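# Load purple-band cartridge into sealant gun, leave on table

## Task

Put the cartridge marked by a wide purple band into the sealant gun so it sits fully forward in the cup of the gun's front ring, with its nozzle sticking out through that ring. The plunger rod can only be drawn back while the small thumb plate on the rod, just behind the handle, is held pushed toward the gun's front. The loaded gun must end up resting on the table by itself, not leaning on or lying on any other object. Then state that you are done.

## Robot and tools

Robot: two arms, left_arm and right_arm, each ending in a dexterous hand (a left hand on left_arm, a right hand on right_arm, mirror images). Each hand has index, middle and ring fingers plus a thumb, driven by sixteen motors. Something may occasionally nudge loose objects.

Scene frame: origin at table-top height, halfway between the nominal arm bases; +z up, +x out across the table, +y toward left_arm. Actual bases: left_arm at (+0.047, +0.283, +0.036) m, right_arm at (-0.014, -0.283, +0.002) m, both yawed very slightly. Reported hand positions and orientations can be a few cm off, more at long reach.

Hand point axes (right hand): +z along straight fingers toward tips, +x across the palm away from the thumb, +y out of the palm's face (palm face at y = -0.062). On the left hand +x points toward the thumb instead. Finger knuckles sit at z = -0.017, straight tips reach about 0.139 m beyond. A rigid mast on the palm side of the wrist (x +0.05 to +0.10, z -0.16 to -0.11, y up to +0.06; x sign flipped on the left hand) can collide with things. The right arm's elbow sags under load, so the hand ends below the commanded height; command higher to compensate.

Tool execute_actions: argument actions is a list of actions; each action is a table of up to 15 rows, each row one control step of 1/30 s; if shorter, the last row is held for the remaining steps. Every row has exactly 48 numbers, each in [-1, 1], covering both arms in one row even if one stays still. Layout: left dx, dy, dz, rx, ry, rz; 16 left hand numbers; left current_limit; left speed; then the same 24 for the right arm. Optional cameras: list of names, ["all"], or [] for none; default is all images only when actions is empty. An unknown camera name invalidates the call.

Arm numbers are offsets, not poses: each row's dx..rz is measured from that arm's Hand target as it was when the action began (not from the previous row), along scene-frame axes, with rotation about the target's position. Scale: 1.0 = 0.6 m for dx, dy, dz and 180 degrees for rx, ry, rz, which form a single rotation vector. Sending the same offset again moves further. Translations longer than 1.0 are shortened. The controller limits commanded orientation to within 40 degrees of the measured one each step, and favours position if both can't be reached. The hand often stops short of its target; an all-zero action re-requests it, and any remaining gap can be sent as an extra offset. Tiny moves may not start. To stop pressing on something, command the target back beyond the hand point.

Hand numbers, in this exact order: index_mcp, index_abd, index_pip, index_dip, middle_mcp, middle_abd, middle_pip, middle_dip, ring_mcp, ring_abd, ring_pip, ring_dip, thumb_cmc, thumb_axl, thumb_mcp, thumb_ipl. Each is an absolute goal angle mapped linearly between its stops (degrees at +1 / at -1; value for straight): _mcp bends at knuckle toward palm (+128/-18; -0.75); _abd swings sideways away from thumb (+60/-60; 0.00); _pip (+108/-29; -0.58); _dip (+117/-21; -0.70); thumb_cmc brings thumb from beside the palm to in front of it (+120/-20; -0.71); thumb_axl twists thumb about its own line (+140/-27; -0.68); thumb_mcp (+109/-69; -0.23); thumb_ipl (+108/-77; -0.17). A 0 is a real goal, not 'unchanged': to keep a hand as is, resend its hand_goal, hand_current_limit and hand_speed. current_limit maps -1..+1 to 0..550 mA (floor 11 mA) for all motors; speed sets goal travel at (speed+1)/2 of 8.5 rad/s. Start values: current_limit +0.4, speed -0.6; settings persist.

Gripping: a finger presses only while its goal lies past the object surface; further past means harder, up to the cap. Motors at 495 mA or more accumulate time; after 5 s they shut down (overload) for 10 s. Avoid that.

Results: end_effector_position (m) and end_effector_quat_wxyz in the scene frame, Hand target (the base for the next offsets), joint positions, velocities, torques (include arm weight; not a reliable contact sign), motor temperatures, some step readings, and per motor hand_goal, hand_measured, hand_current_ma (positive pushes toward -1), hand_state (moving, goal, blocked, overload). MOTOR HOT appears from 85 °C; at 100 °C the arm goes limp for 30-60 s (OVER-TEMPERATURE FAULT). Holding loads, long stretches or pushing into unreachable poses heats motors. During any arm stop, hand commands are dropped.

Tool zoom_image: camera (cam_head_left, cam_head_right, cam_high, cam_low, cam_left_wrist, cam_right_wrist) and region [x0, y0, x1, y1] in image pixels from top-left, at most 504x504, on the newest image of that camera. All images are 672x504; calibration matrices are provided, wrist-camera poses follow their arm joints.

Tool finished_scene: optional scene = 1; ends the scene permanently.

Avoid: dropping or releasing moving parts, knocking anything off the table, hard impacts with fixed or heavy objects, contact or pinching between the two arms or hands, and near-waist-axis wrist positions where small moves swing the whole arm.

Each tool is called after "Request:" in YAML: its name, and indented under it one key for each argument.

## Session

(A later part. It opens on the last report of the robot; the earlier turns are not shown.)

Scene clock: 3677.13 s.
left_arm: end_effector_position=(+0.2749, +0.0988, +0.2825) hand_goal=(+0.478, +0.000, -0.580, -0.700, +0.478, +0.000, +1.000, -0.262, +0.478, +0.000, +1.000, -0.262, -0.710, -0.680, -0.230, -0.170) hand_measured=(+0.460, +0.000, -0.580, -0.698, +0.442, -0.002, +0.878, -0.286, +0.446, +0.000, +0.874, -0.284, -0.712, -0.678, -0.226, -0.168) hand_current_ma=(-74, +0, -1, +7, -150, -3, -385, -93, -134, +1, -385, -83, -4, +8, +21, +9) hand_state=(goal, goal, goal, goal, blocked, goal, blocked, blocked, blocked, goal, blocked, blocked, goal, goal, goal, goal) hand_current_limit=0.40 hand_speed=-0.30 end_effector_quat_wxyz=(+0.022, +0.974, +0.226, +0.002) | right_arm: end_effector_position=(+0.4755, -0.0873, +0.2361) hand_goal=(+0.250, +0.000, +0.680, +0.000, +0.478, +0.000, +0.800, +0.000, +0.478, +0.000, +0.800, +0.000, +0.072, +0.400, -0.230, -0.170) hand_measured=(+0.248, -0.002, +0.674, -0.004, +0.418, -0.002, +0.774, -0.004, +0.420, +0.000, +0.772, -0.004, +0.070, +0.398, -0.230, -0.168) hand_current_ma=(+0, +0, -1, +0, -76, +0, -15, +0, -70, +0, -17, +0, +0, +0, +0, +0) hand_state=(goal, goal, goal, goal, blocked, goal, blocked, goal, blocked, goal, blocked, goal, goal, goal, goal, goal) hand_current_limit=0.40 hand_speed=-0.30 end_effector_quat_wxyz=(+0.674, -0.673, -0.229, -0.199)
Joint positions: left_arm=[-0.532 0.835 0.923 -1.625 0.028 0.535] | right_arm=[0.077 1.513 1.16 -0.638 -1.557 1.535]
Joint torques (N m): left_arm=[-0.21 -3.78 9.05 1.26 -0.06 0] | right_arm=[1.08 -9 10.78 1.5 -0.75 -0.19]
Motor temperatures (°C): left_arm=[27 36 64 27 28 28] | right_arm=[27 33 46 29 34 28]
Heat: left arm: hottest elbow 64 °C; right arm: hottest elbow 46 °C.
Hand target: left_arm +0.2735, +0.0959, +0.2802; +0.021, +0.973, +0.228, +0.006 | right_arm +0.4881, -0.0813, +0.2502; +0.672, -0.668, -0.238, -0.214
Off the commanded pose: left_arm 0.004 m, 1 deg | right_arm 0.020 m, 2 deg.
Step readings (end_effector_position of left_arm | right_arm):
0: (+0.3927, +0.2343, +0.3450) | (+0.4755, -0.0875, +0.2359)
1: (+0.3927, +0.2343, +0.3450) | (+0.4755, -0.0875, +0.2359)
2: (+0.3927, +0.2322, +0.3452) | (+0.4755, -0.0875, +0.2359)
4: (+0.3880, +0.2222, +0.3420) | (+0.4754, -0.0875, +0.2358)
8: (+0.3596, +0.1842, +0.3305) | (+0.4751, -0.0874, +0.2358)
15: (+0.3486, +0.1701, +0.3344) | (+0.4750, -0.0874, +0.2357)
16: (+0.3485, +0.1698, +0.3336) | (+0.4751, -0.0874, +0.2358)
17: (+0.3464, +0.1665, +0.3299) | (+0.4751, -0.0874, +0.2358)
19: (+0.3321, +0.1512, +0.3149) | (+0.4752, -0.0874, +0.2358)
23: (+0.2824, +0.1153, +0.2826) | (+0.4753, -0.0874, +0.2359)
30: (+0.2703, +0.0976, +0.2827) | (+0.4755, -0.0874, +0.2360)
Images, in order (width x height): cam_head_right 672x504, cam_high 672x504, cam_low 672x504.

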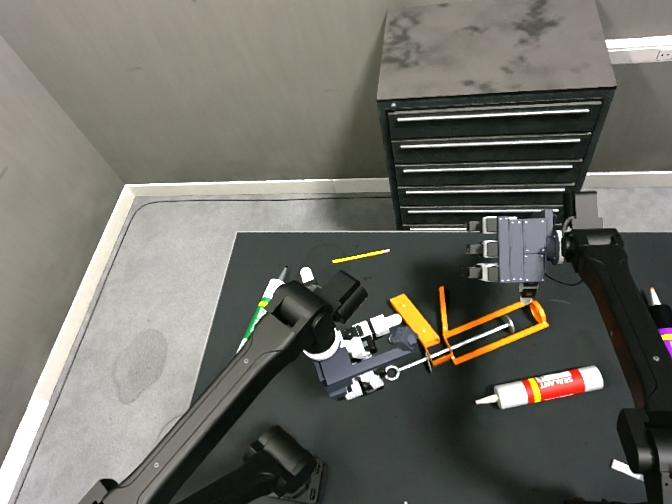

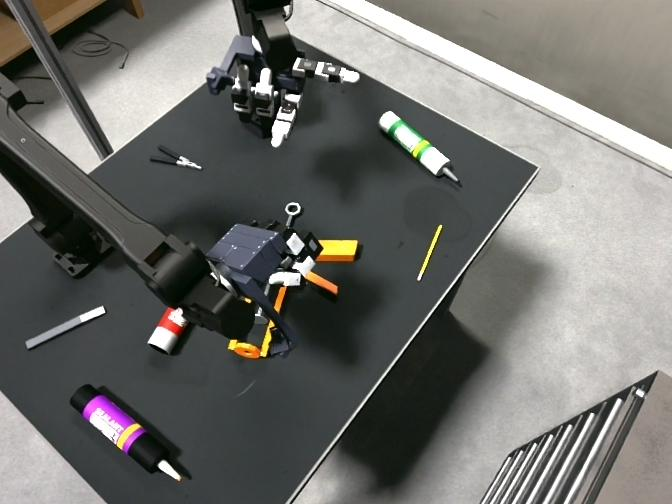

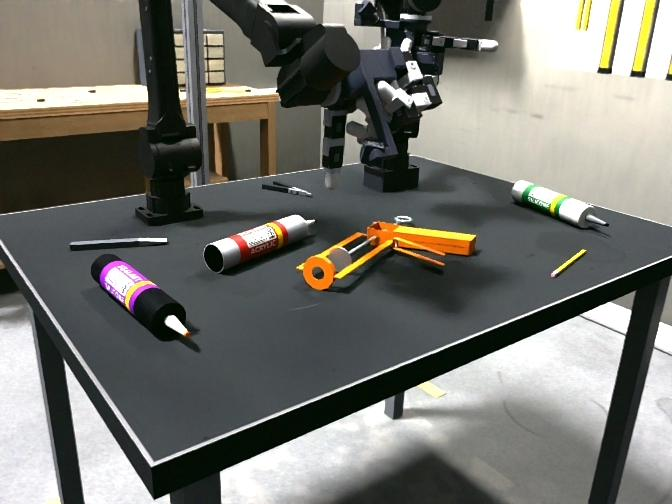

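Request:
execute_actions:
  actions:
    - [[-0.03,-0.018,-0.1,0,0,0,0.478,0,-0.58,-0.7,0.478,0,1,-0.262,0.478,0,1,-0.262,-0.71,-0.68,-0.23,-0.17,0.3,-0.3,0,0,0,0,0,0,0.25,0,0.68,0,0.478,0,0.8,0,0.478,0,0.8,0,0.072,0.4,-0.23,-0.17,0.4,-0.3]]
    - [[0,0,-0.12,0,0,0,0.478,0,-0.58,-0.7,0.478,0,1,-0.262,0.478,0,1,-0.262,-0.71,-0.68,-0.23,-0.17,0.3,-0.3,0,0,0,0,0,0,0.25,0,0.68,0,0.478,0,0.8,0,0.478,0,0.8,0,0.072,0.4,-0.23,-0.17,0.4,-0.3]]
  cameras: ["cam_high","cam_head_left","cam_low"]

Scene clock: 3698.60 s.
left_arm: end_effector_position=(+0.2575, +0.0873, +0.1554) hand_goal=(+0.478, +0.000, -0.580, -0.700, +0.478, +0.000, +1.000, -0.262, +0.478, +0.000, +1.000, -0.262, -0.710, -0.680, -0.230, -0.170) hand_measured=(+0.460, +0.000, -0.580, -0.698, +0.442, -0.002, +0.878, -0.286, +0.446, +0.000, +0.874, -0.284, -0.712, -0.678, -0.226, -0.168) hand_current_ma=(-67, +0, -1, +7, -150, -3, -358, -93, -134, +1, -358, -83, -4, +8, +21, +9) hand_state=(goal, goal, goal, goal, blocked, goal, blocked, blocked, blocked, goal, blocked, blocked, goal, goal, goal, goal) hand_current_limit=0.30 hand_speed=-0.30 end_effector_quat_wxyz=(+0.027, +0.973, +0.229, +0.010) | right_arm: end_effector_position=(+0.4764, -0.0873, +0.2366) hand_goal=(+0.250, +0.000, +0.680, +0.000, +0.478, +0.000, +0.800, +0.000, +0.478, +0.000, +0.800, +0.000, +0.072, +0.400, -0.230, -0.170) hand_measured=(+0.248, -0.002, +0.674, -0.004, +0.418, -0.002, +0.774, -0.004, +0.420, +0.000, +0.772, -0.004, +0.070, +0.398, -0.230, -0.168) hand_current_ma=(+0, +0, -1, +0, -76, +0, -15, +0, -70, +0, -17, +0, +0, +0, +0, +0) hand_state=(goal, goal, goal, goal, blocked, goal, blocked, goal, blocked, goal, blocked, goal, goal, goal, goal, goal) hand_current_limit=0.40 hand_speed=-0.30 end_effector_quat_wxyz=(+0.674, -0.673, -0.230, -0.200)
Joint positions: left_arm=[-0.641 0.83 0.581 -1.268 0.017 0.419] | right_arm=[0.077 1.513 1.16 -0.626 -1.557 1.545]
Joint torques (N m): left_arm=[-0.09 -1.26 8.64 1.35 -0.09 -0.04] | right_arm=[1.03 -9.11 10.62 1.51 -0.74 -0.2]
Motor temperatures (°C): left_arm=[27 35 60 27 28 28] | right_arm=[27 33 47 29 33 28]
Heat: left arm: hottest elbow 60 °C; right arm: hottest elbow 47 °C.
Hand target: left_arm +0.2556, +0.0850, +0.1482; +0.021, +0.973, +0.228, +0.006 | right_arm +0.4882, -0.0813, +0.2502; +0.672, -0.668, -0.238, -0.214
Off the commanded pose: left_arm 0.008 m, 1 deg | right_arm 0.019 m, 2 deg.
Step readings (end_effector_position of left_arm | right_arm):
0: (+0.2749, +0.0988, +0.2825) | (+0.4755, -0.0873, +0.2360)
1: (+0.2749, +0.0988, +0.2821) | (+0.4755, -0.0873, +0.2360)
2: (+0.2749, +0.0972, +0.2792) | (+0.4755, -0.0873, +0.2360)
4: (+0.2728, +0.0938, +0.2669) | (+0.4755, -0.0873, +0.2361)
8: (+0.2553, +0.0916, +0.2286) | (+0.4757, -0.0873, +0.2362)
15: (+0.2562, +0.0871, +0.2214) | (+0.4759, -0.0873, +0.2363)
16: (+0.2565, +0.0870, +0.2209) | (+0.4760, -0.0873, +0.2363)
17: (+0.2579, +0.0861, +0.2182) | (+0.4760, -0.0873, +0.2363)
19: (+0.2600, +0.0848, +0.2054) | (+0.4761, -0.0873, +0.2364)
23: (+0.2506, +0.0932, +0.1648) | (+0.4761, -0.0873, +0.2364)
30: (+0.2557, +0.0887, +0.1551) | (+0.4763, -0.0873, +0.2365)
Images, in order (width x height): cam_head_left 672x504, cam_high 672x504, cam_low 672x504.

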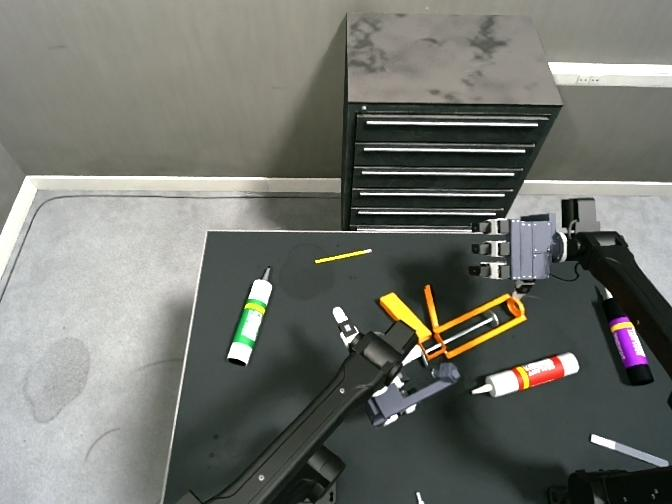

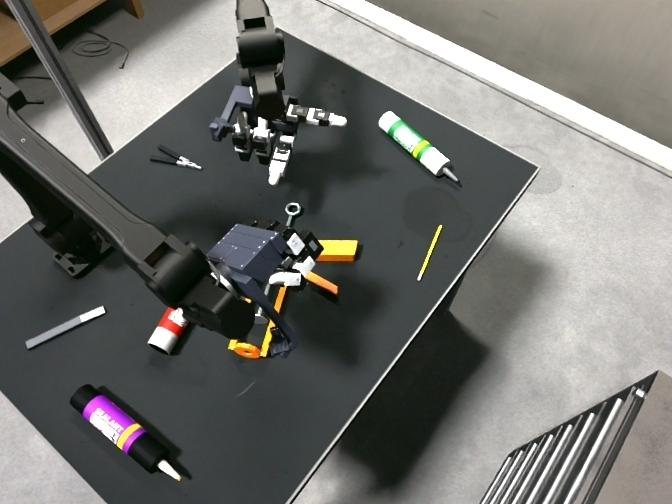

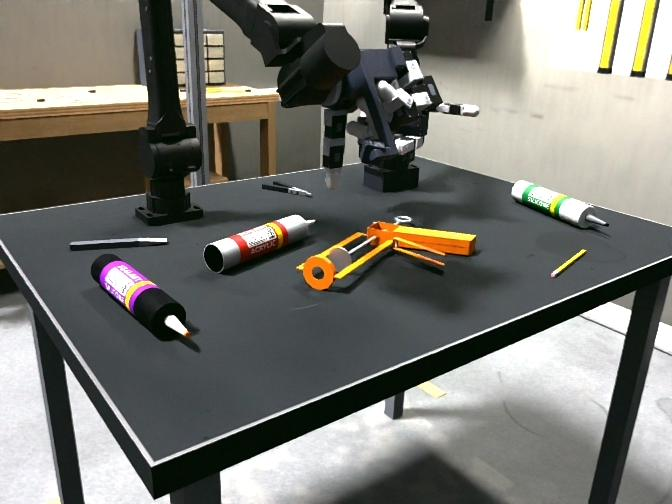

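Request:
execute_actions:
  actions:
    - [[0.0,0,-0.13,0,0,0,0.478,0,-0.58,-0.7,0.478,0,1,-0.262,0.478,0,1,-0.262,-0.71,-0.68,-0.23,-0.17,0.3,-0.3,0,0,0,0,0,0,0.25,0,0.68,0,0.478,0,0.8,0,0.478,0,0.8,0,0.072,0.4,-0.23,-0.17,0.4,-0.3]]
  cameras: ["cam_high","cam_head_left","cam_low"]

Request:
zoom_image:
  camera: "cam_high"
  region: [200, 160, 368, 286]

Request:
zoom_image:
  camera: "cam_low"
  region: [300, 180, 468, 306]

Scene clock: 3711.57 s.
left_arm: end_effector_position=(+0.2567, +0.0881, +0.0750) hand_goal=(+0.478, +0.000, -0.580, -0.700, +0.478, +0.000, +1.000, -0.262, +0.478, +0.000, +1.000, -0.262, -0.710, -0.680, -0.230, -0.170) hand_measured=(+0.460, +0.000, -0.580, -0.698, +0.442, -0.002, +0.878, -0.286, +0.446, +0.000, +0.874, -0.284, -0.712, -0.678, -0.226, -0.168) hand_current_ma=(-67, +0, -1, +7, -150, -3, -358, -93, -134, +1, -357, -83, -4, +8, +21, +9) hand_state=(goal, goal, goal, goal, blocked, goal, blocked, blocked, blocked, goal, blocked, blocked, goal, goal, goal, goal) hand_current_limit=0.30 hand_speed=-0.30 end_effector_quat_wxyz=(+0.024, +0.973, +0.229, +0.008) | right_arm: end_effector_position=(+0.4768, -0.0873, +0.2368) hand_goal=(+0.250, +0.000, +0.680, +0.000, +0.478, +0.000, +0.800, +0.000, +0.478, +0.000, +0.800, +0.000, +0.072, +0.400, -0.230, -0.170) hand_measured=(+0.248, -0.002, +0.674, -0.004, +0.418, -0.002, +0.774, -0.004, +0.420, +0.000, +0.772, -0.004, +0.070, +0.398, -0.230, -0.168) hand_current_ma=(+0, +0, -1, +0, -76, +0, -15, +0, -70, +0, -17, +0, +0, +0, +0, +0) hand_state=(goal, goal, goal, goal, blocked, goal, blocked, goal, blocked, goal, blocked, goal, goal, goal, goal, goal) hand_current_limit=0.40 hand_speed=-0.30 end_effector_quat_wxyz=(+0.674, -0.673, -0.230, -0.200)
Joint positions: left_arm=[-0.641 0.959 0.415 -0.978 0.017 0.419] | right_arm=[0.077 1.513 1.16 -0.621 -1.557 1.55]
Joint torques (N m): left_arm=[-0.15 -1.73 8.02 1.26 -0.05 -0.04] | right_arm=[1.08 -9.17 10.52 1.51 -0.73 -0.18]
Motor temperatures (°C): left_arm=[27 35 58 27 28 28] | right_arm=[27 33 47 29 33 28]
Heat: left arm: hottest elbow 58 °C; right arm: hottest elbow 47 °C.
Hand target: left_arm +0.2554, +0.0851, +0.0701; +0.021, +0.974, +0.228, +0.006 | right_arm +0.4881, -0.0813, +0.2502; +0.672, -0.668, -0.238, -0.214
Off the commanded pose: left_arm 0.006 m, 0 deg | right_arm 0.019 m, 2 deg.
Step readings (end_effector_position of left_arm | right_arm):
0: (+0.2575, +0.0873, +0.1554) | (+0.4764, -0.0873, +0.2366)
1: (+0.2575, +0.0873, +0.1548) | (+0.4764, -0.0873, +0.2366)
2: (+0.2584, +0.0866, +0.1524) | (+0.4764, -0.0873, +0.2366)
4: (+0.2598, +0.0855, +0.1397) | (+0.4763, -0.0873, +0.2366)
8: (+0.2479, +0.0953, +0.0973) | (+0.4765, -0.0873, +0.2367)
15: (+0.2530, +0.0911, +0.0761) | (+0.4767, -0.0873, +0.2368)
Images, in order (width x height): cam_head_left 672x504, cam_high 672x504, cam_low 672x504.

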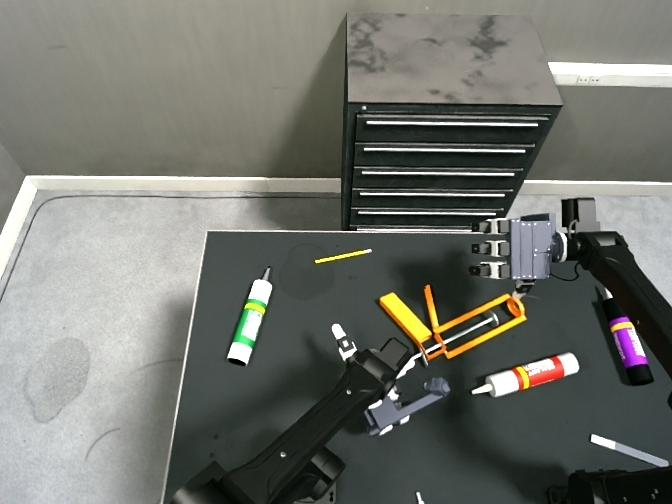

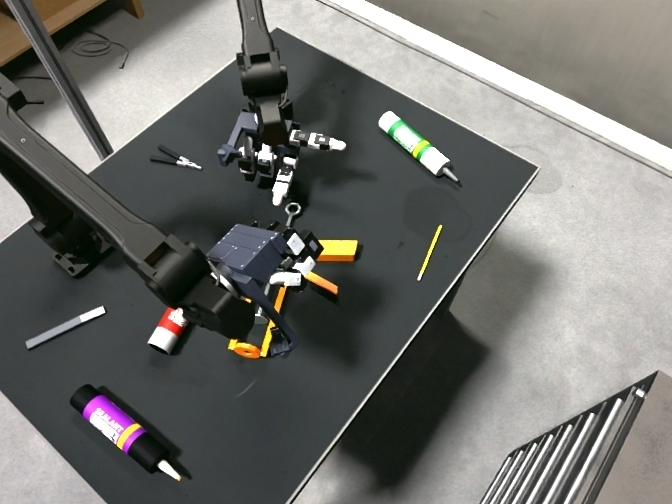

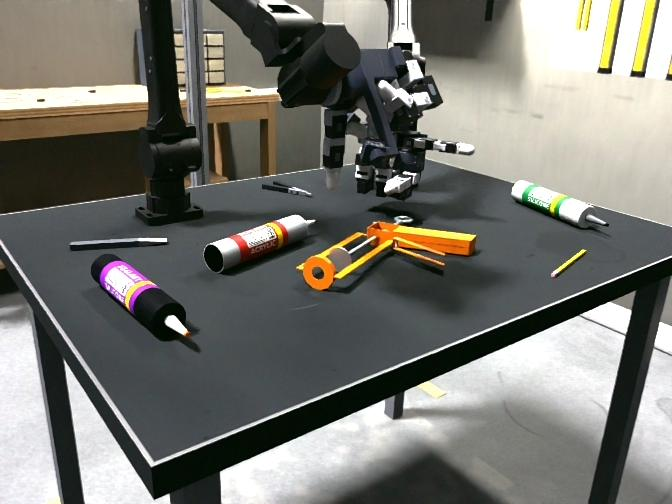

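Scaled by 3.000 from the camera's 672x504 image, which has a finer 960x720 frame.

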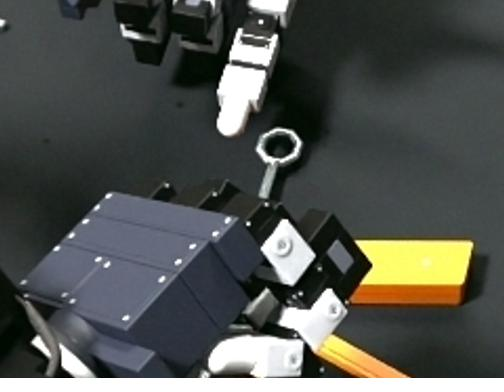

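Scaled by 3.000 from the camera's 672x504 image, which has a finer 960x720 frame.

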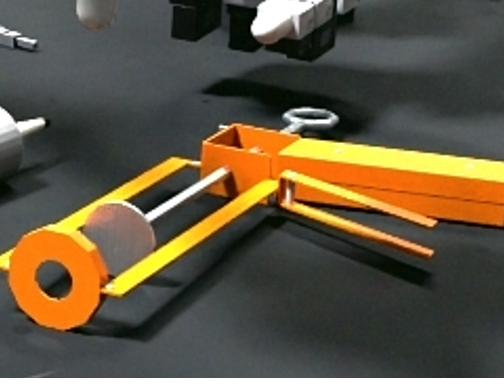

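Request:
execute_actions:
  actions:
    - [[0,0,0,0,0,0,0.478,0,-0.58,-0.7,0.478,0,1,-0.262,0.478,0,1,-0.262,-0.71,-0.68,-0.23,-0.17,0.3,-0.3,0.02,0,-0.12,0,0,0,0.25,0,0.68,0,0.478,0,0.8,0,0.478,0,0.8,0,0.072,0.4,-0.23,-0.17,0.4,-0.3]]
  cameras: ["cam_head_right","cam_head_left","cam_low", "cam_high"]

Request:
zoom_image:
  camera: "cam_head_right"
  region: [390, 200, 600, 380]

Request:
zoom_image:
  camera: "cam_low"
  region: [280, 150, 448, 306]

Scene clock: 3724.00 s.
left_arm: end_effector_position=(+0.2572, +0.0877, +0.0743) hand_goal=(+0.478, +0.000, -0.580, -0.700, +0.478, +0.000, +1.000, -0.262, +0.478, +0.000, +1.000, -0.262, -0.710, -0.680, -0.230, -0.170) hand_measured=(+0.460, +0.000, -0.580, -0.698, +0.442, -0.002, +0.878, -0.286, +0.446, +0.000, +0.874, -0.284, -0.712, -0.678, -0.226, -0.168) hand_current_ma=(-67, +0, -1, +7, -150, -3, -358, -93, -134, +1, -358, -83, -4, +8, +21, +9) hand_state=(goal, goal, goal, goal, blocked, goal, blocked, blocked, blocked, goal, blocked, blocked, goal, goal, goal, goal) hand_current_limit=0.30 hand_speed=-0.30 end_effector_quat_wxyz=(+0.024, +0.973, +0.229, +0.008) | right_arm: end_effector_position=(+0.4950, -0.0864, +0.1722) hand_goal=(+0.250, +0.000, +0.680, +0.000, +0.478, +0.000, +0.800, +0.000, +0.478, +0.000, +0.800, +0.000, +0.072, +0.400, -0.230, -0.170) hand_measured=(+0.248, -0.002, +0.674, -0.004, +0.418, -0.002, +0.774, -0.004, +0.420, +0.000, +0.772, -0.004, +0.070, +0.398, -0.230, -0.168) hand_current_ma=(+0, +0, -1, +0, -76, +0, -15, +0, -70, +0, -17, +0, +0, +0, +0, +0) hand_state=(goal, goal, goal, goal, blocked, goal, blocked, goal, blocked, goal, blocked, goal, goal, goal, goal, goal) hand_current_limit=0.40 hand_speed=-0.30 end_effector_quat_wxyz=(+0.674, -0.673, -0.230, -0.199)
Joint positions: left_arm=[-0.641 0.963 0.415 -0.974 0.017 0.419] | right_arm=[0.077 1.636 1.128 -0.519 -1.556 1.498]
Joint torques (N m): left_arm=[-0.32 -1.67 7.91 1.32 -0.08 -0.03] | right_arm=[0.91 -10.75 7.99 1.48 -0.85 -0.38]
Motor temperatures (°C): left_arm=[27 35 56 27 28 28] | right_arm=[27 33 48 29 33 28]
Heat: left arm: hottest elbow 56 °C; right arm: hottest elbow 48 °C.
Hand target: left_arm +0.2555, +0.0851, +0.0700; +0.021, +0.973, +0.228, +0.006 | right_arm +0.5001, -0.0813, +0.1785; +0.672, -0.668, -0.238, -0.214
Off the commanded pose: left_arm 0.005 m, 1 deg | right_arm 0.009 m, 2 deg.
Step readings (end_effector_position of left_arm | right_arm):
0: (+0.2567, +0.0880, +0.0750) | (+0.4767, -0.0873, +0.2368)
1: (+0.2567, +0.0881, +0.0749) | (+0.4769, -0.0873, +0.2369)
2: (+0.2567, +0.0881, +0.0749) | (+0.4782, -0.0872, +0.2361)
4: (+0.2569, +0.0879, +0.0748) | (+0.4840, -0.0869, +0.2319)
8: (+0.2571, +0.0878, +0.0744) | (+0.4911, -0.0866, +0.2025)
15: (+0.2571, +0.0878, +0.0743) | (+0.4932, -0.0865, +0.1714)
Images, in order (width x height): cam_head_left 672x504, cam_head_right 672x504, cam_high 672x504, cam_low 672x504.

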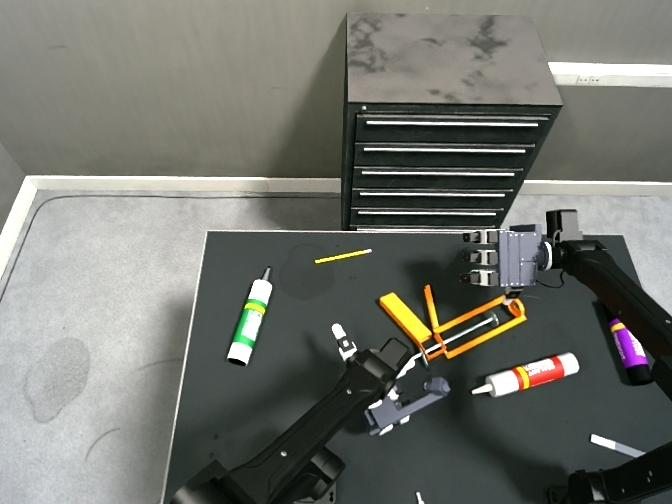

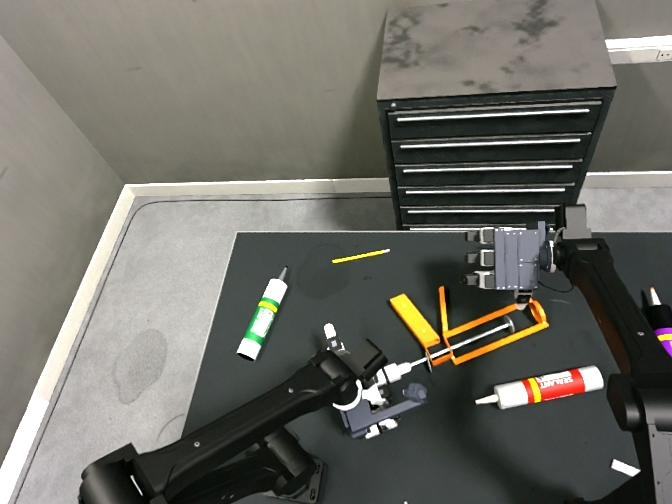

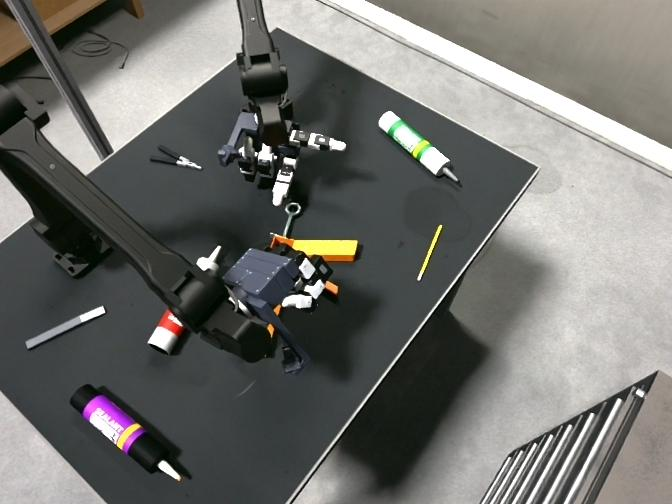

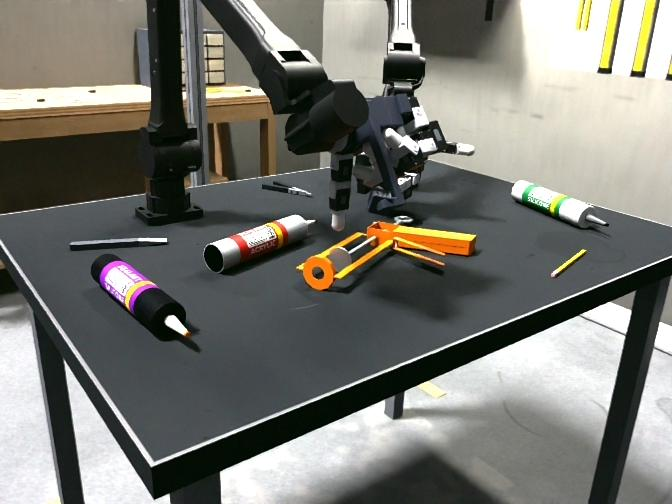

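Scaled by 2.400 from the camera's 672x504 image, which has a finer 960x720 frame.

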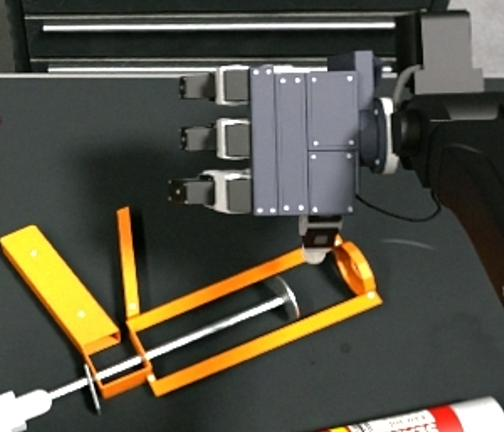

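Scaled by 3.000 from the camera's 672x504 image, which has a finer 960x720 frame.

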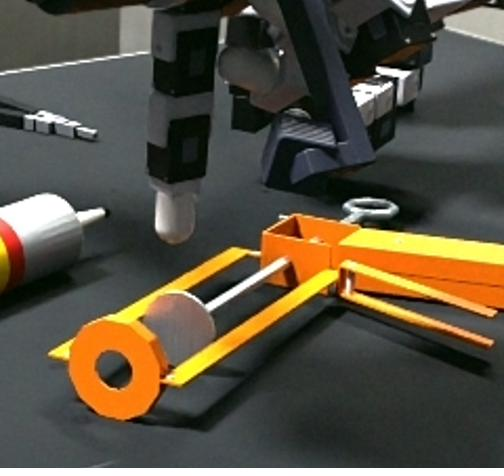

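Request:
execute_actions:
  actions:
    - [[0,0,0,0,0,0,0.478,0,-0.58,-0.7,0.478,0,1,-0.262,0.478,0,1,-0.262,-0.71,-0.68,-0.23,-0.17,0.3,-0.3,0.006,0.0,-0.115,0,0,0,0.25,0,0.68,0,0.478,0,0.8,0,0.478,0,0.8,0,0.072,0.4,-0.23,-0.17,0.4,-0.3]]
  cameras: ["cam_head_right","cam_low", "cam_high"]

Request:
zoom_image:
  camera: "cam_head_right"
  region: [390, 230, 600, 380]

Request:
zoom_image:
  camera: "cam_low"
  region: [280, 180, 448, 306]

Request:
zoom_image:
  camera: "cam_high"
  region: [200, 160, 368, 286]

Scene clock: 3743.30 s.
left_arm: end_effector_position=(+0.2572, +0.0877, +0.0743) hand_goal=(+0.478, +0.000, -0.580, -0.700, +0.478, +0.000, +1.000, -0.262, +0.478, +0.000, +1.000, -0.262, -0.710, -0.680, -0.230, -0.170) hand_measured=(+0.460, +0.000, -0.580, -0.698, +0.442, -0.002, +0.878, -0.286, +0.446, +0.000, +0.874, -0.284, -0.712, -0.678, -0.226, -0.168) hand_current_ma=(-67, +0, -1, +7, -150, -3, -358, -93, -134, +1, -358, -83, -4, +8, +21, +9) hand_state=(goal, goal, goal, goal, blocked, goal, blocked, blocked, blocked, goal, blocked, blocked, goal, goal, goal, goal) hand_current_limit=0.30 hand_speed=-0.30 end_effector_quat_wxyz=(+0.024, +0.973, +0.229, +0.008) | right_arm: end_effector_position=(+0.4980, -0.0863, +0.1040) hand_goal=(+0.250, +0.000, +0.680, +0.000, +0.478, +0.000, +0.800, +0.000, +0.478, +0.000, +0.800, +0.000, +0.072, +0.400, -0.230, -0.170) hand_measured=(+0.248, -0.002, +0.674, -0.002, +0.418, -0.002, +0.774, -0.004, +0.420, +0.000, +0.772, -0.004, +0.070, +0.398, -0.230, -0.168) hand_current_ma=(+0, +0, -1, +0, -76, +0, -15, +0, -70, +0, -17, +0, +0, +0, +0, +0) hand_state=(goal, goal, goal, goal, blocked, goal, blocked, goal, blocked, goal, blocked, goal, goal, goal, goal, goal) hand_current_limit=0.40 hand_speed=-0.30 end_effector_quat_wxyz=(+0.674, -0.673, -0.230, -0.199)
Joint positions: left_arm=[-0.641 0.963 0.415 -0.974 0.017 0.419] | right_arm=[0.077 1.752 1.077 -0.415 -1.556 1.434]
Joint torques (N m): left_arm=[-0.32 -2.08 8.02 1.35 -0.1 -0.04] | right_arm=[0.91 -11.4 7.24 1.4 -0.94 -0.39]
Motor temperatures (°C): left_arm=[27 35 55 27 28 28] | right_arm=[27 33 47 29 33 28]
Heat: left arm: hottest elbow 55 °C; right arm: hottest elbow 47 °C.
Hand target: left_arm +0.2555, +0.0851, +0.0700; +0.021, +0.973, +0.228, +0.006 | right_arm +0.5038, -0.0813, +0.1094; +0.672, -0.668, -0.238, -0.214
Off the commanded pose: left_arm 0.005 m, 1 deg | right_arm 0.009 m, 2 deg.
Step readings (end_effector_position of left_arm | right_arm):
0: (+0.2572, +0.0877, +0.0743) | (+0.4950, -0.0864, +0.1722)
1: (+0.2572, +0.0877, +0.0743) | (+0.4952, -0.0864, +0.1723)
2: (+0.2572, +0.0877, +0.0743) | (+0.4958, -0.0864, +0.1712)
4: (+0.2572, +0.0877, +0.0743) | (+0.4984, -0.0863, +0.1654)
8: (+0.2572, +0.0877, +0.0743) | (+0.4977, -0.0863, +0.1344)
15: (+0.2572, +0.0877, +0.0743) | (+0.4960, -0.0864, +0.1031)
Images, in order (width x height): cam_head_right 672x504, cam_high 672x504, cam_low 672x504.

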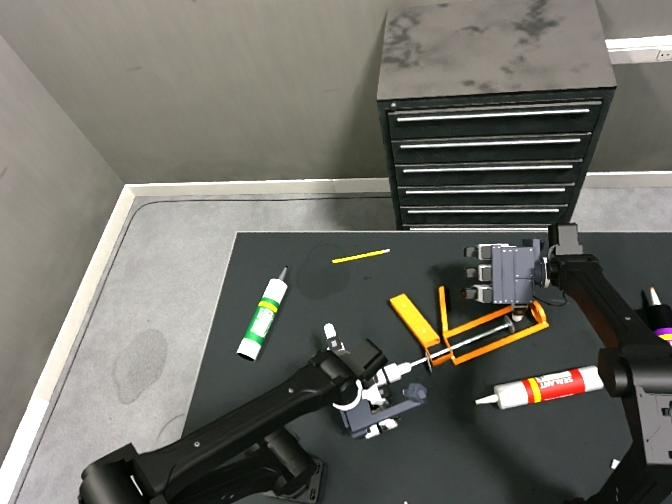

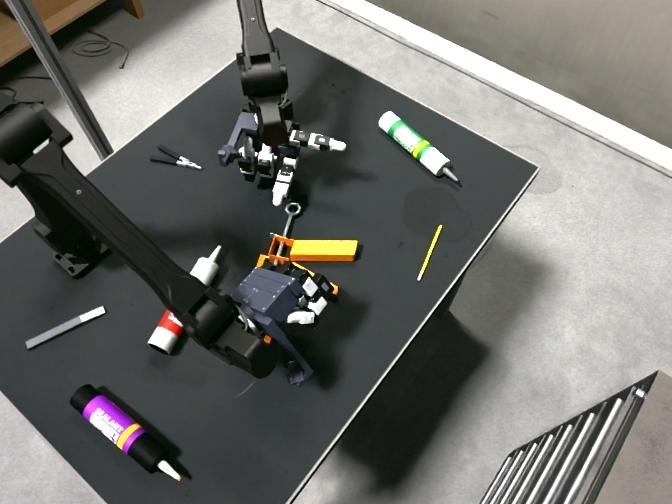

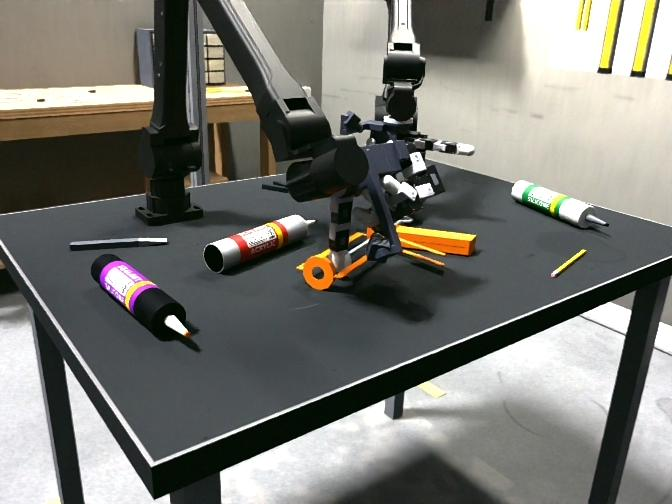

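Scaled by 2.400 from the camera's 672x504 image, which has a finer 960x720 frame.

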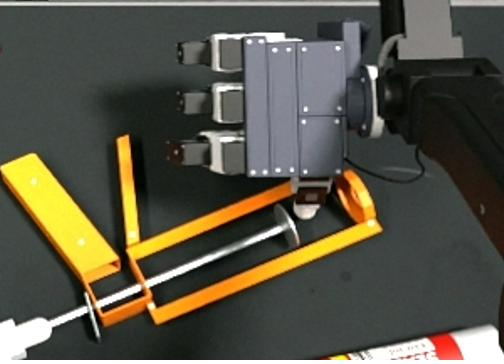

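Scaled by 3.000 from the camera's 672x504 image, which has a finer 960x720 frame.

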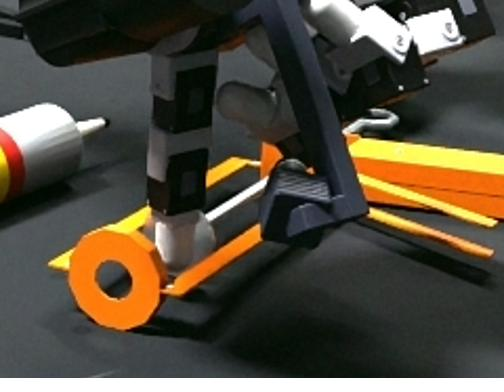

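Scaled by 3.000 from the camera's 672x504 image, which has a finer 960x720 frame.

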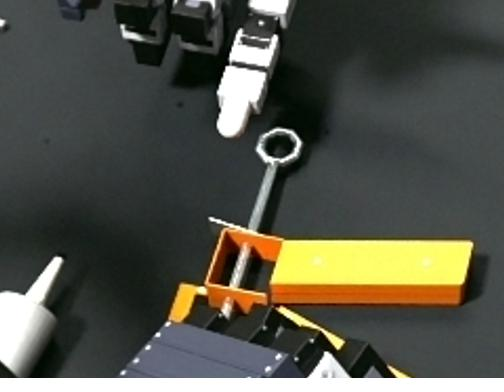

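Request:
execute_actions:
  actions:
    - [[-0.0075,-0.0037,-0.085,0,0,0,0.478,0,-0.58,-0.7,0.478,0,1,-0.262,0.478,0,1,-0.262,-0.71,-0.68,-0.23,-0.17,0.3,-0.3,0,0,0,0,0,0,0.25,0,0.68,0,0.478,0,0.8,0,0.478,0,0.8,0,0.072,0.4,-0.23,-0.17,0.4,-0.3]]
  cameras: ["cam_head_right","cam_low", "cam_high"]

Request:
zoom_image:
  camera: "cam_head_right"
  region: [370, 300, 496, 405]

Request:
zoom_image:
  camera: "cam_low"
  region: [330, 160, 456, 265]

Request:
zoom_image:
  camera: "cam_high"
  region: [220, 170, 346, 275]

Scene clock: 3796.43 s.
left_arm: end_effector_position=(+0.2529, +0.0849, +0.0316) hand_goal=(+0.478, +0.000, -0.580, -0.700, +0.478, +0.000, +1.000, -0.262, +0.478, +0.000, +1.000, -0.262, -0.710, -0.680, -0.230, -0.170) hand_measured=(+0.468, +0.000, -0.580, -0.698, +0.452, -0.002, +0.874, -0.290, +0.446, +0.000, +0.874, -0.284, -0.712, -0.678, -0.226, -0.168) hand_current_ma=(-35, +0, -2, +7, -103, -3, -357, -105, -135, +1, -357, -83, -4, +8, +21, +9) hand_state=(goal, goal, goal, goal, blocked, goal, blocked, blocked, blocked, goal, blocked, blocked, goal, goal, goal, goal) hand_current_limit=0.30 hand_speed=-0.30 end_effector_quat_wxyz=(+0.028, +0.974, +0.226, +0.011) | right_arm: end_effector_position=(+0.5013, -0.0861, +0.1055) hand_goal=(+0.250, +0.000, +0.680, +0.000, +0.478, +0.000, +0.800, +0.000, +0.478, +0.000, +0.800, +0.000, +0.072, +0.400, -0.230, -0.170) hand_measured=(+0.248, -0.002, +0.674, -0.002, +0.418, -0.002, +0.774, -0.004, +0.420, +0.000, +0.772, -0.004, +0.070, +0.398, -0.230, -0.168) hand_current_ma=(+0, +0, -1, +0, -76, +0, -15, +0, -70, +0, -17, +0, +0, +0, +0, +0) hand_state=(goal, goal, goal, goal, blocked, goal, blocked, goal, blocked, goal, blocked, goal, goal, goal, goal, goal) hand_current_limit=0.40 hand_speed=-0.30 end_effector_quat_wxyz=(+0.671, -0.671, -0.238, -0.207)
Joint positions: left_arm=[-0.663 1.079 0.335 -0.768 0.016 0.404] | right_arm=[0.077 1.752 1.077 -0.393 -1.556 1.434]
Joint torques (N m): left_arm=[-0.38 -0.26 6.5 2.41 -0.11 -0.09] | right_arm=[0.91 -11.46 6.98 1.46 -0.91 -0.2]
Heat: left arm: hottest elbow 53 °C; right arm: hottest elbow 45 °C.
Hand target: left_arm +0.2510, +0.0830, +0.0190; +0.021, +0.973, +0.228, +0.006 | right_arm +0.5037, -0.0813, +0.1094; +0.672, -0.668, -0.238, -0.214
Off the commanded pose: left_arm 0.013 m, 1 deg | right_arm 0.007 m, 1 deg.
Step readings (end_effector_position of left_arm | right_arm):
0: (+0.2572, +0.0877, +0.0743) | (+0.4980, -0.0863, +0.1040)
1: (+0.2574, +0.0876, +0.0743) | (+0.4980, -0.0863, +0.1040)
2: (+0.2580, +0.0867, +0.0732) | (+0.4982, -0.0863, +0.1041)
4: (+0.2598, +0.0841, +0.0669) | (+0.4988, -0.0863, +0.1043)
8: (+0.2514, +0.0883, +0.0428) | (+0.4997, -0.0862, +0.1048)
15: (+0.2521, +0.0859, +0.0318) | (+0.5009, -0.0862, +0.1053)
Images, in order (width x height): cam_head_right 672x504, cam_high 672x504, cam_low 672x504.

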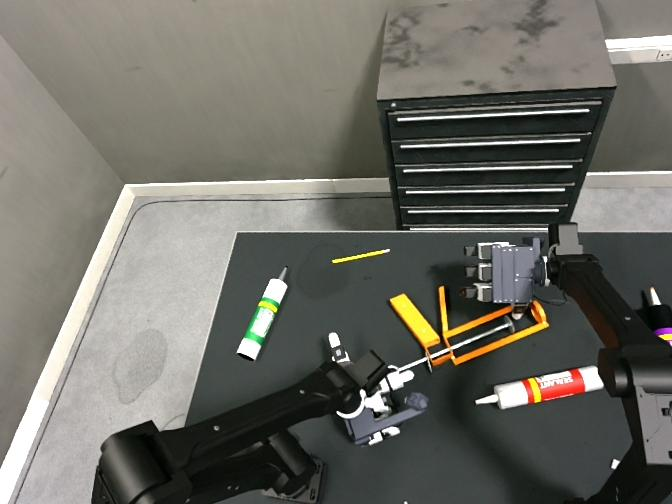

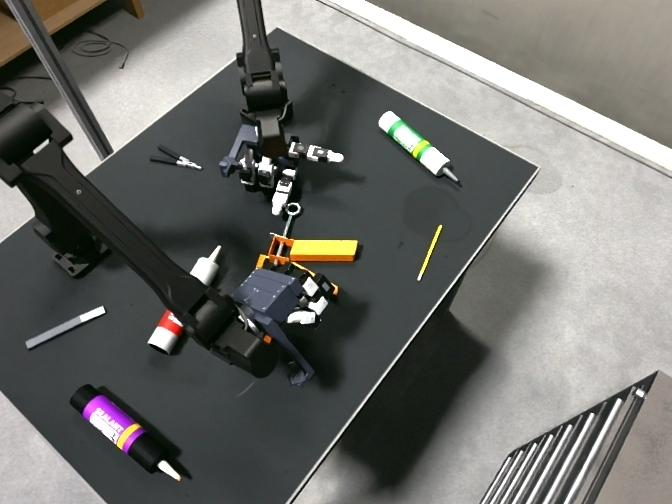

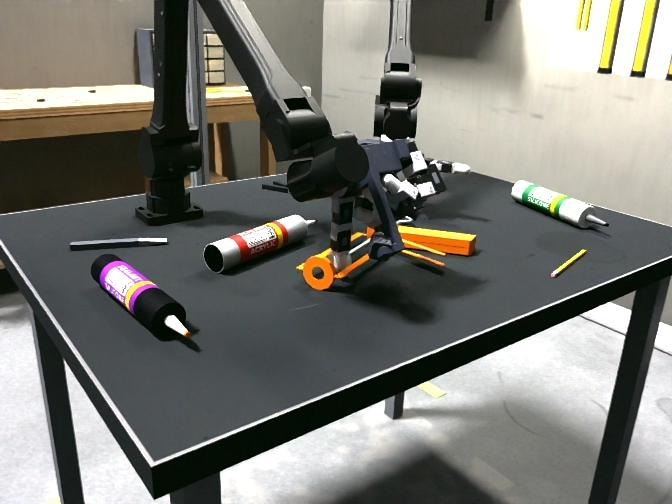

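Scaled by 4.000 from the camera's 672x504 image, which has a finer 960x720 frame.

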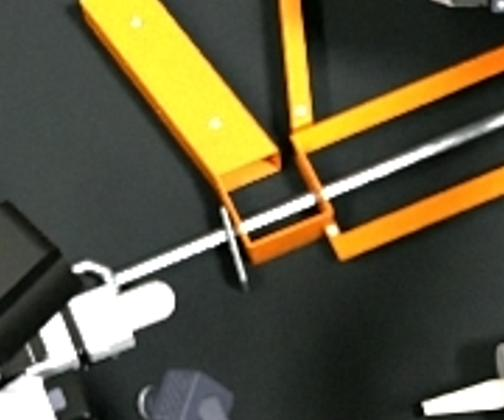

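Scaled by 4.000 from the camera's 672x504 image, which has a finer 960x720 frame.

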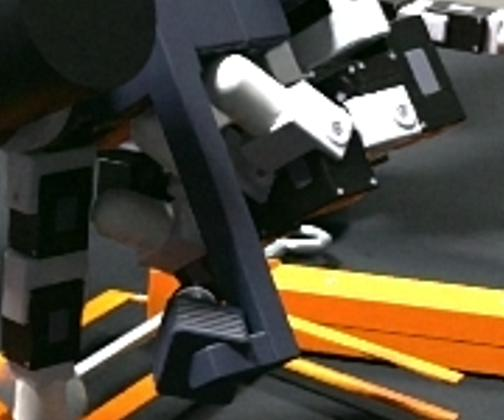

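Scaled by 4.000 from the camera's 672x504 image, which has a finer 960x720 frame.

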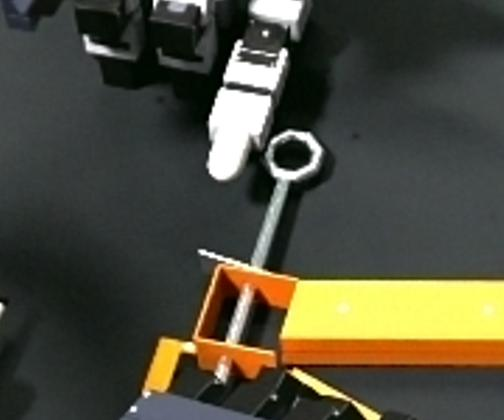

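Request:
execute_actions:
  actions:
    - [[0,0,-0.036,0,0,0,0.478,0,-0.58,-0.7,0.478,0,1,-0.262,0.478,0,1,-0.262,-0.71,-0.68,-0.23,-0.17,0.3,-0.3,0,0,0,0,0,0,0.25,0,0.68,0,0.478,0,0.8,0,0.478,0,0.8,0,0.072,0.4,-0.23,-0.17,0.4,-0.3]]
  cameras: ["cam_head_right", "cam_high"]

Request:
zoom_image:
  camera: "cam_head_right"
  region: [370, 300, 496, 405]

Request:
zoom_image:
  camera: "cam_high"
  region: [220, 170, 346, 275]

Scene clock: 3819.93 s.
left_arm: end_effector_position=(+0.2559, +0.0822, +0.0302) hand_goal=(+0.478, +0.000, -0.580, -0.700, +0.478, +0.000, +1.000, -0.262, +0.478, +0.000, +1.000, -0.262, -0.710, -0.680, -0.230, -0.170) hand_measured=(+0.468, +0.000, -0.580, -0.698, +0.452, -0.002, +0.874, -0.290, +0.446, +0.000, +0.874, -0.284, -0.712, -0.678, -0.226, -0.168) hand_current_ma=(-35, +0, -2, +7, -111, -3, -358, -105, -135, +1, -357, -83, -4, +8, +21, +9) hand_state=(goal, goal, goal, goal, blocked, goal, blocked, blocked, blocked, goal, blocked, blocked, goal, goal, goal, goal) hand_current_limit=0.30 hand_speed=-0.30 end_effector_quat_wxyz=(+0.033, +0.974, +0.226, +0.014) | right_arm: end_effector_position=(+0.5018, -0.0861, +0.1057) hand_goal=(+0.250, +0.000, +0.680, +0.000, +0.478, +0.000, +0.800, +0.000, +0.478, +0.000, +0.800, +0.000, +0.072, +0.400, -0.230, -0.170) hand_measured=(+0.248, -0.002, +0.674, -0.002, +0.418, -0.002, +0.774, -0.004, +0.420, +0.000, +0.772, -0.004, +0.070, +0.398, -0.230, -0.168) hand_current_ma=(+0, +0, -1, +0, -76, +0, -15, +0, -70, +0, -17, +0, +0, +0, +0, +0) hand_state=(goal, goal, goal, goal, blocked, goal, blocked, goal, blocked, goal, blocked, goal, goal, goal, goal, goal) hand_current_limit=0.40 hand_speed=-0.30 end_effector_quat_wxyz=(+0.671, -0.670, -0.238, -0.208)
Joint positions: left_arm=[-0.663 1.094 0.334 -0.742 0.016 0.404] | right_arm=[0.077 1.752 1.077 -0.389 -1.556 1.437]
Joint torques (N m): left_arm=[-0.44 2.49 3.88 4.67 -0.11 -0.12] | right_arm=[0.85 -11.46 6.93 1.39 -0.9 -0.18]
Motor temperatures (°C): left_arm=[27 34 50 27 28 28] | right_arm=[27 34 45 29 33 28]
Heat: left arm: hottest elbow 50 °C; right arm: hottest elbow 45 °C.
Hand target: left_arm +0.2510, +0.0829, -0.0026; +0.021, +0.973, +0.228, +0.006 | right_arm +0.5037, -0.0813, +0.1094; +0.672, -0.668, -0.238, -0.214
Off the commanded pose: left_arm 0.033 m, 2 deg | right_arm 0.006 m, 1 deg.
Step readings (end_effector_position of left_arm | right_arm):
0: (+0.2528, +0.0850, +0.0315) | (+0.5014, -0.0861, +0.1055)
1: (+0.2530, +0.0848, +0.0317) | (+0.5014, -0.0861, +0.1055)
2: (+0.2531, +0.0846, +0.0311) | (+0.5014, -0.0861, +0.1055)
4: (+0.2555, +0.0826, +0.0306) | (+0.5014, -0.0861, +0.1055)
8: (+0.2559, +0.0823, +0.0301) | (+0.5016, -0.0861, +0.1056)
15: (+0.2559, +0.0822, +0.0302) | (+0.5018, -0.0861, +0.1057)
Images, in order (width x height): cam_head_right 672x504, cam_high 672x504.

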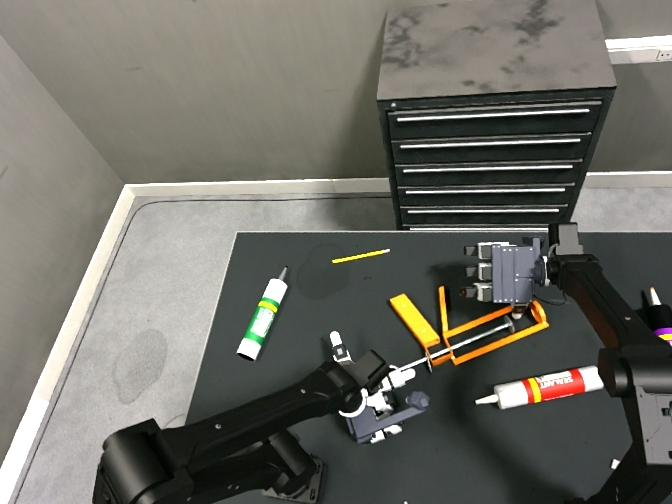

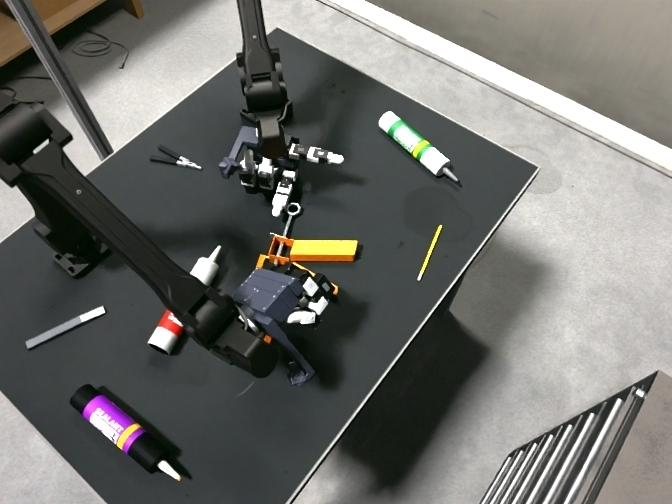

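Scaled by 4.000 from the camera's 672x504 image, which has a finer 960x720 frame.

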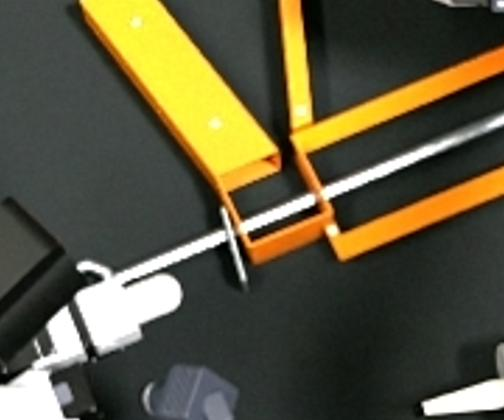

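Scaled by 4.000 from the camera's 672x504 image, which has a finer 960x720 frame.

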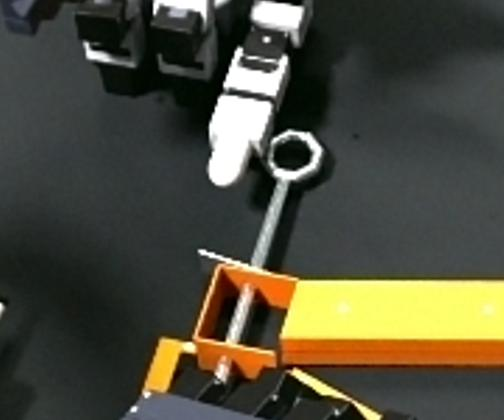

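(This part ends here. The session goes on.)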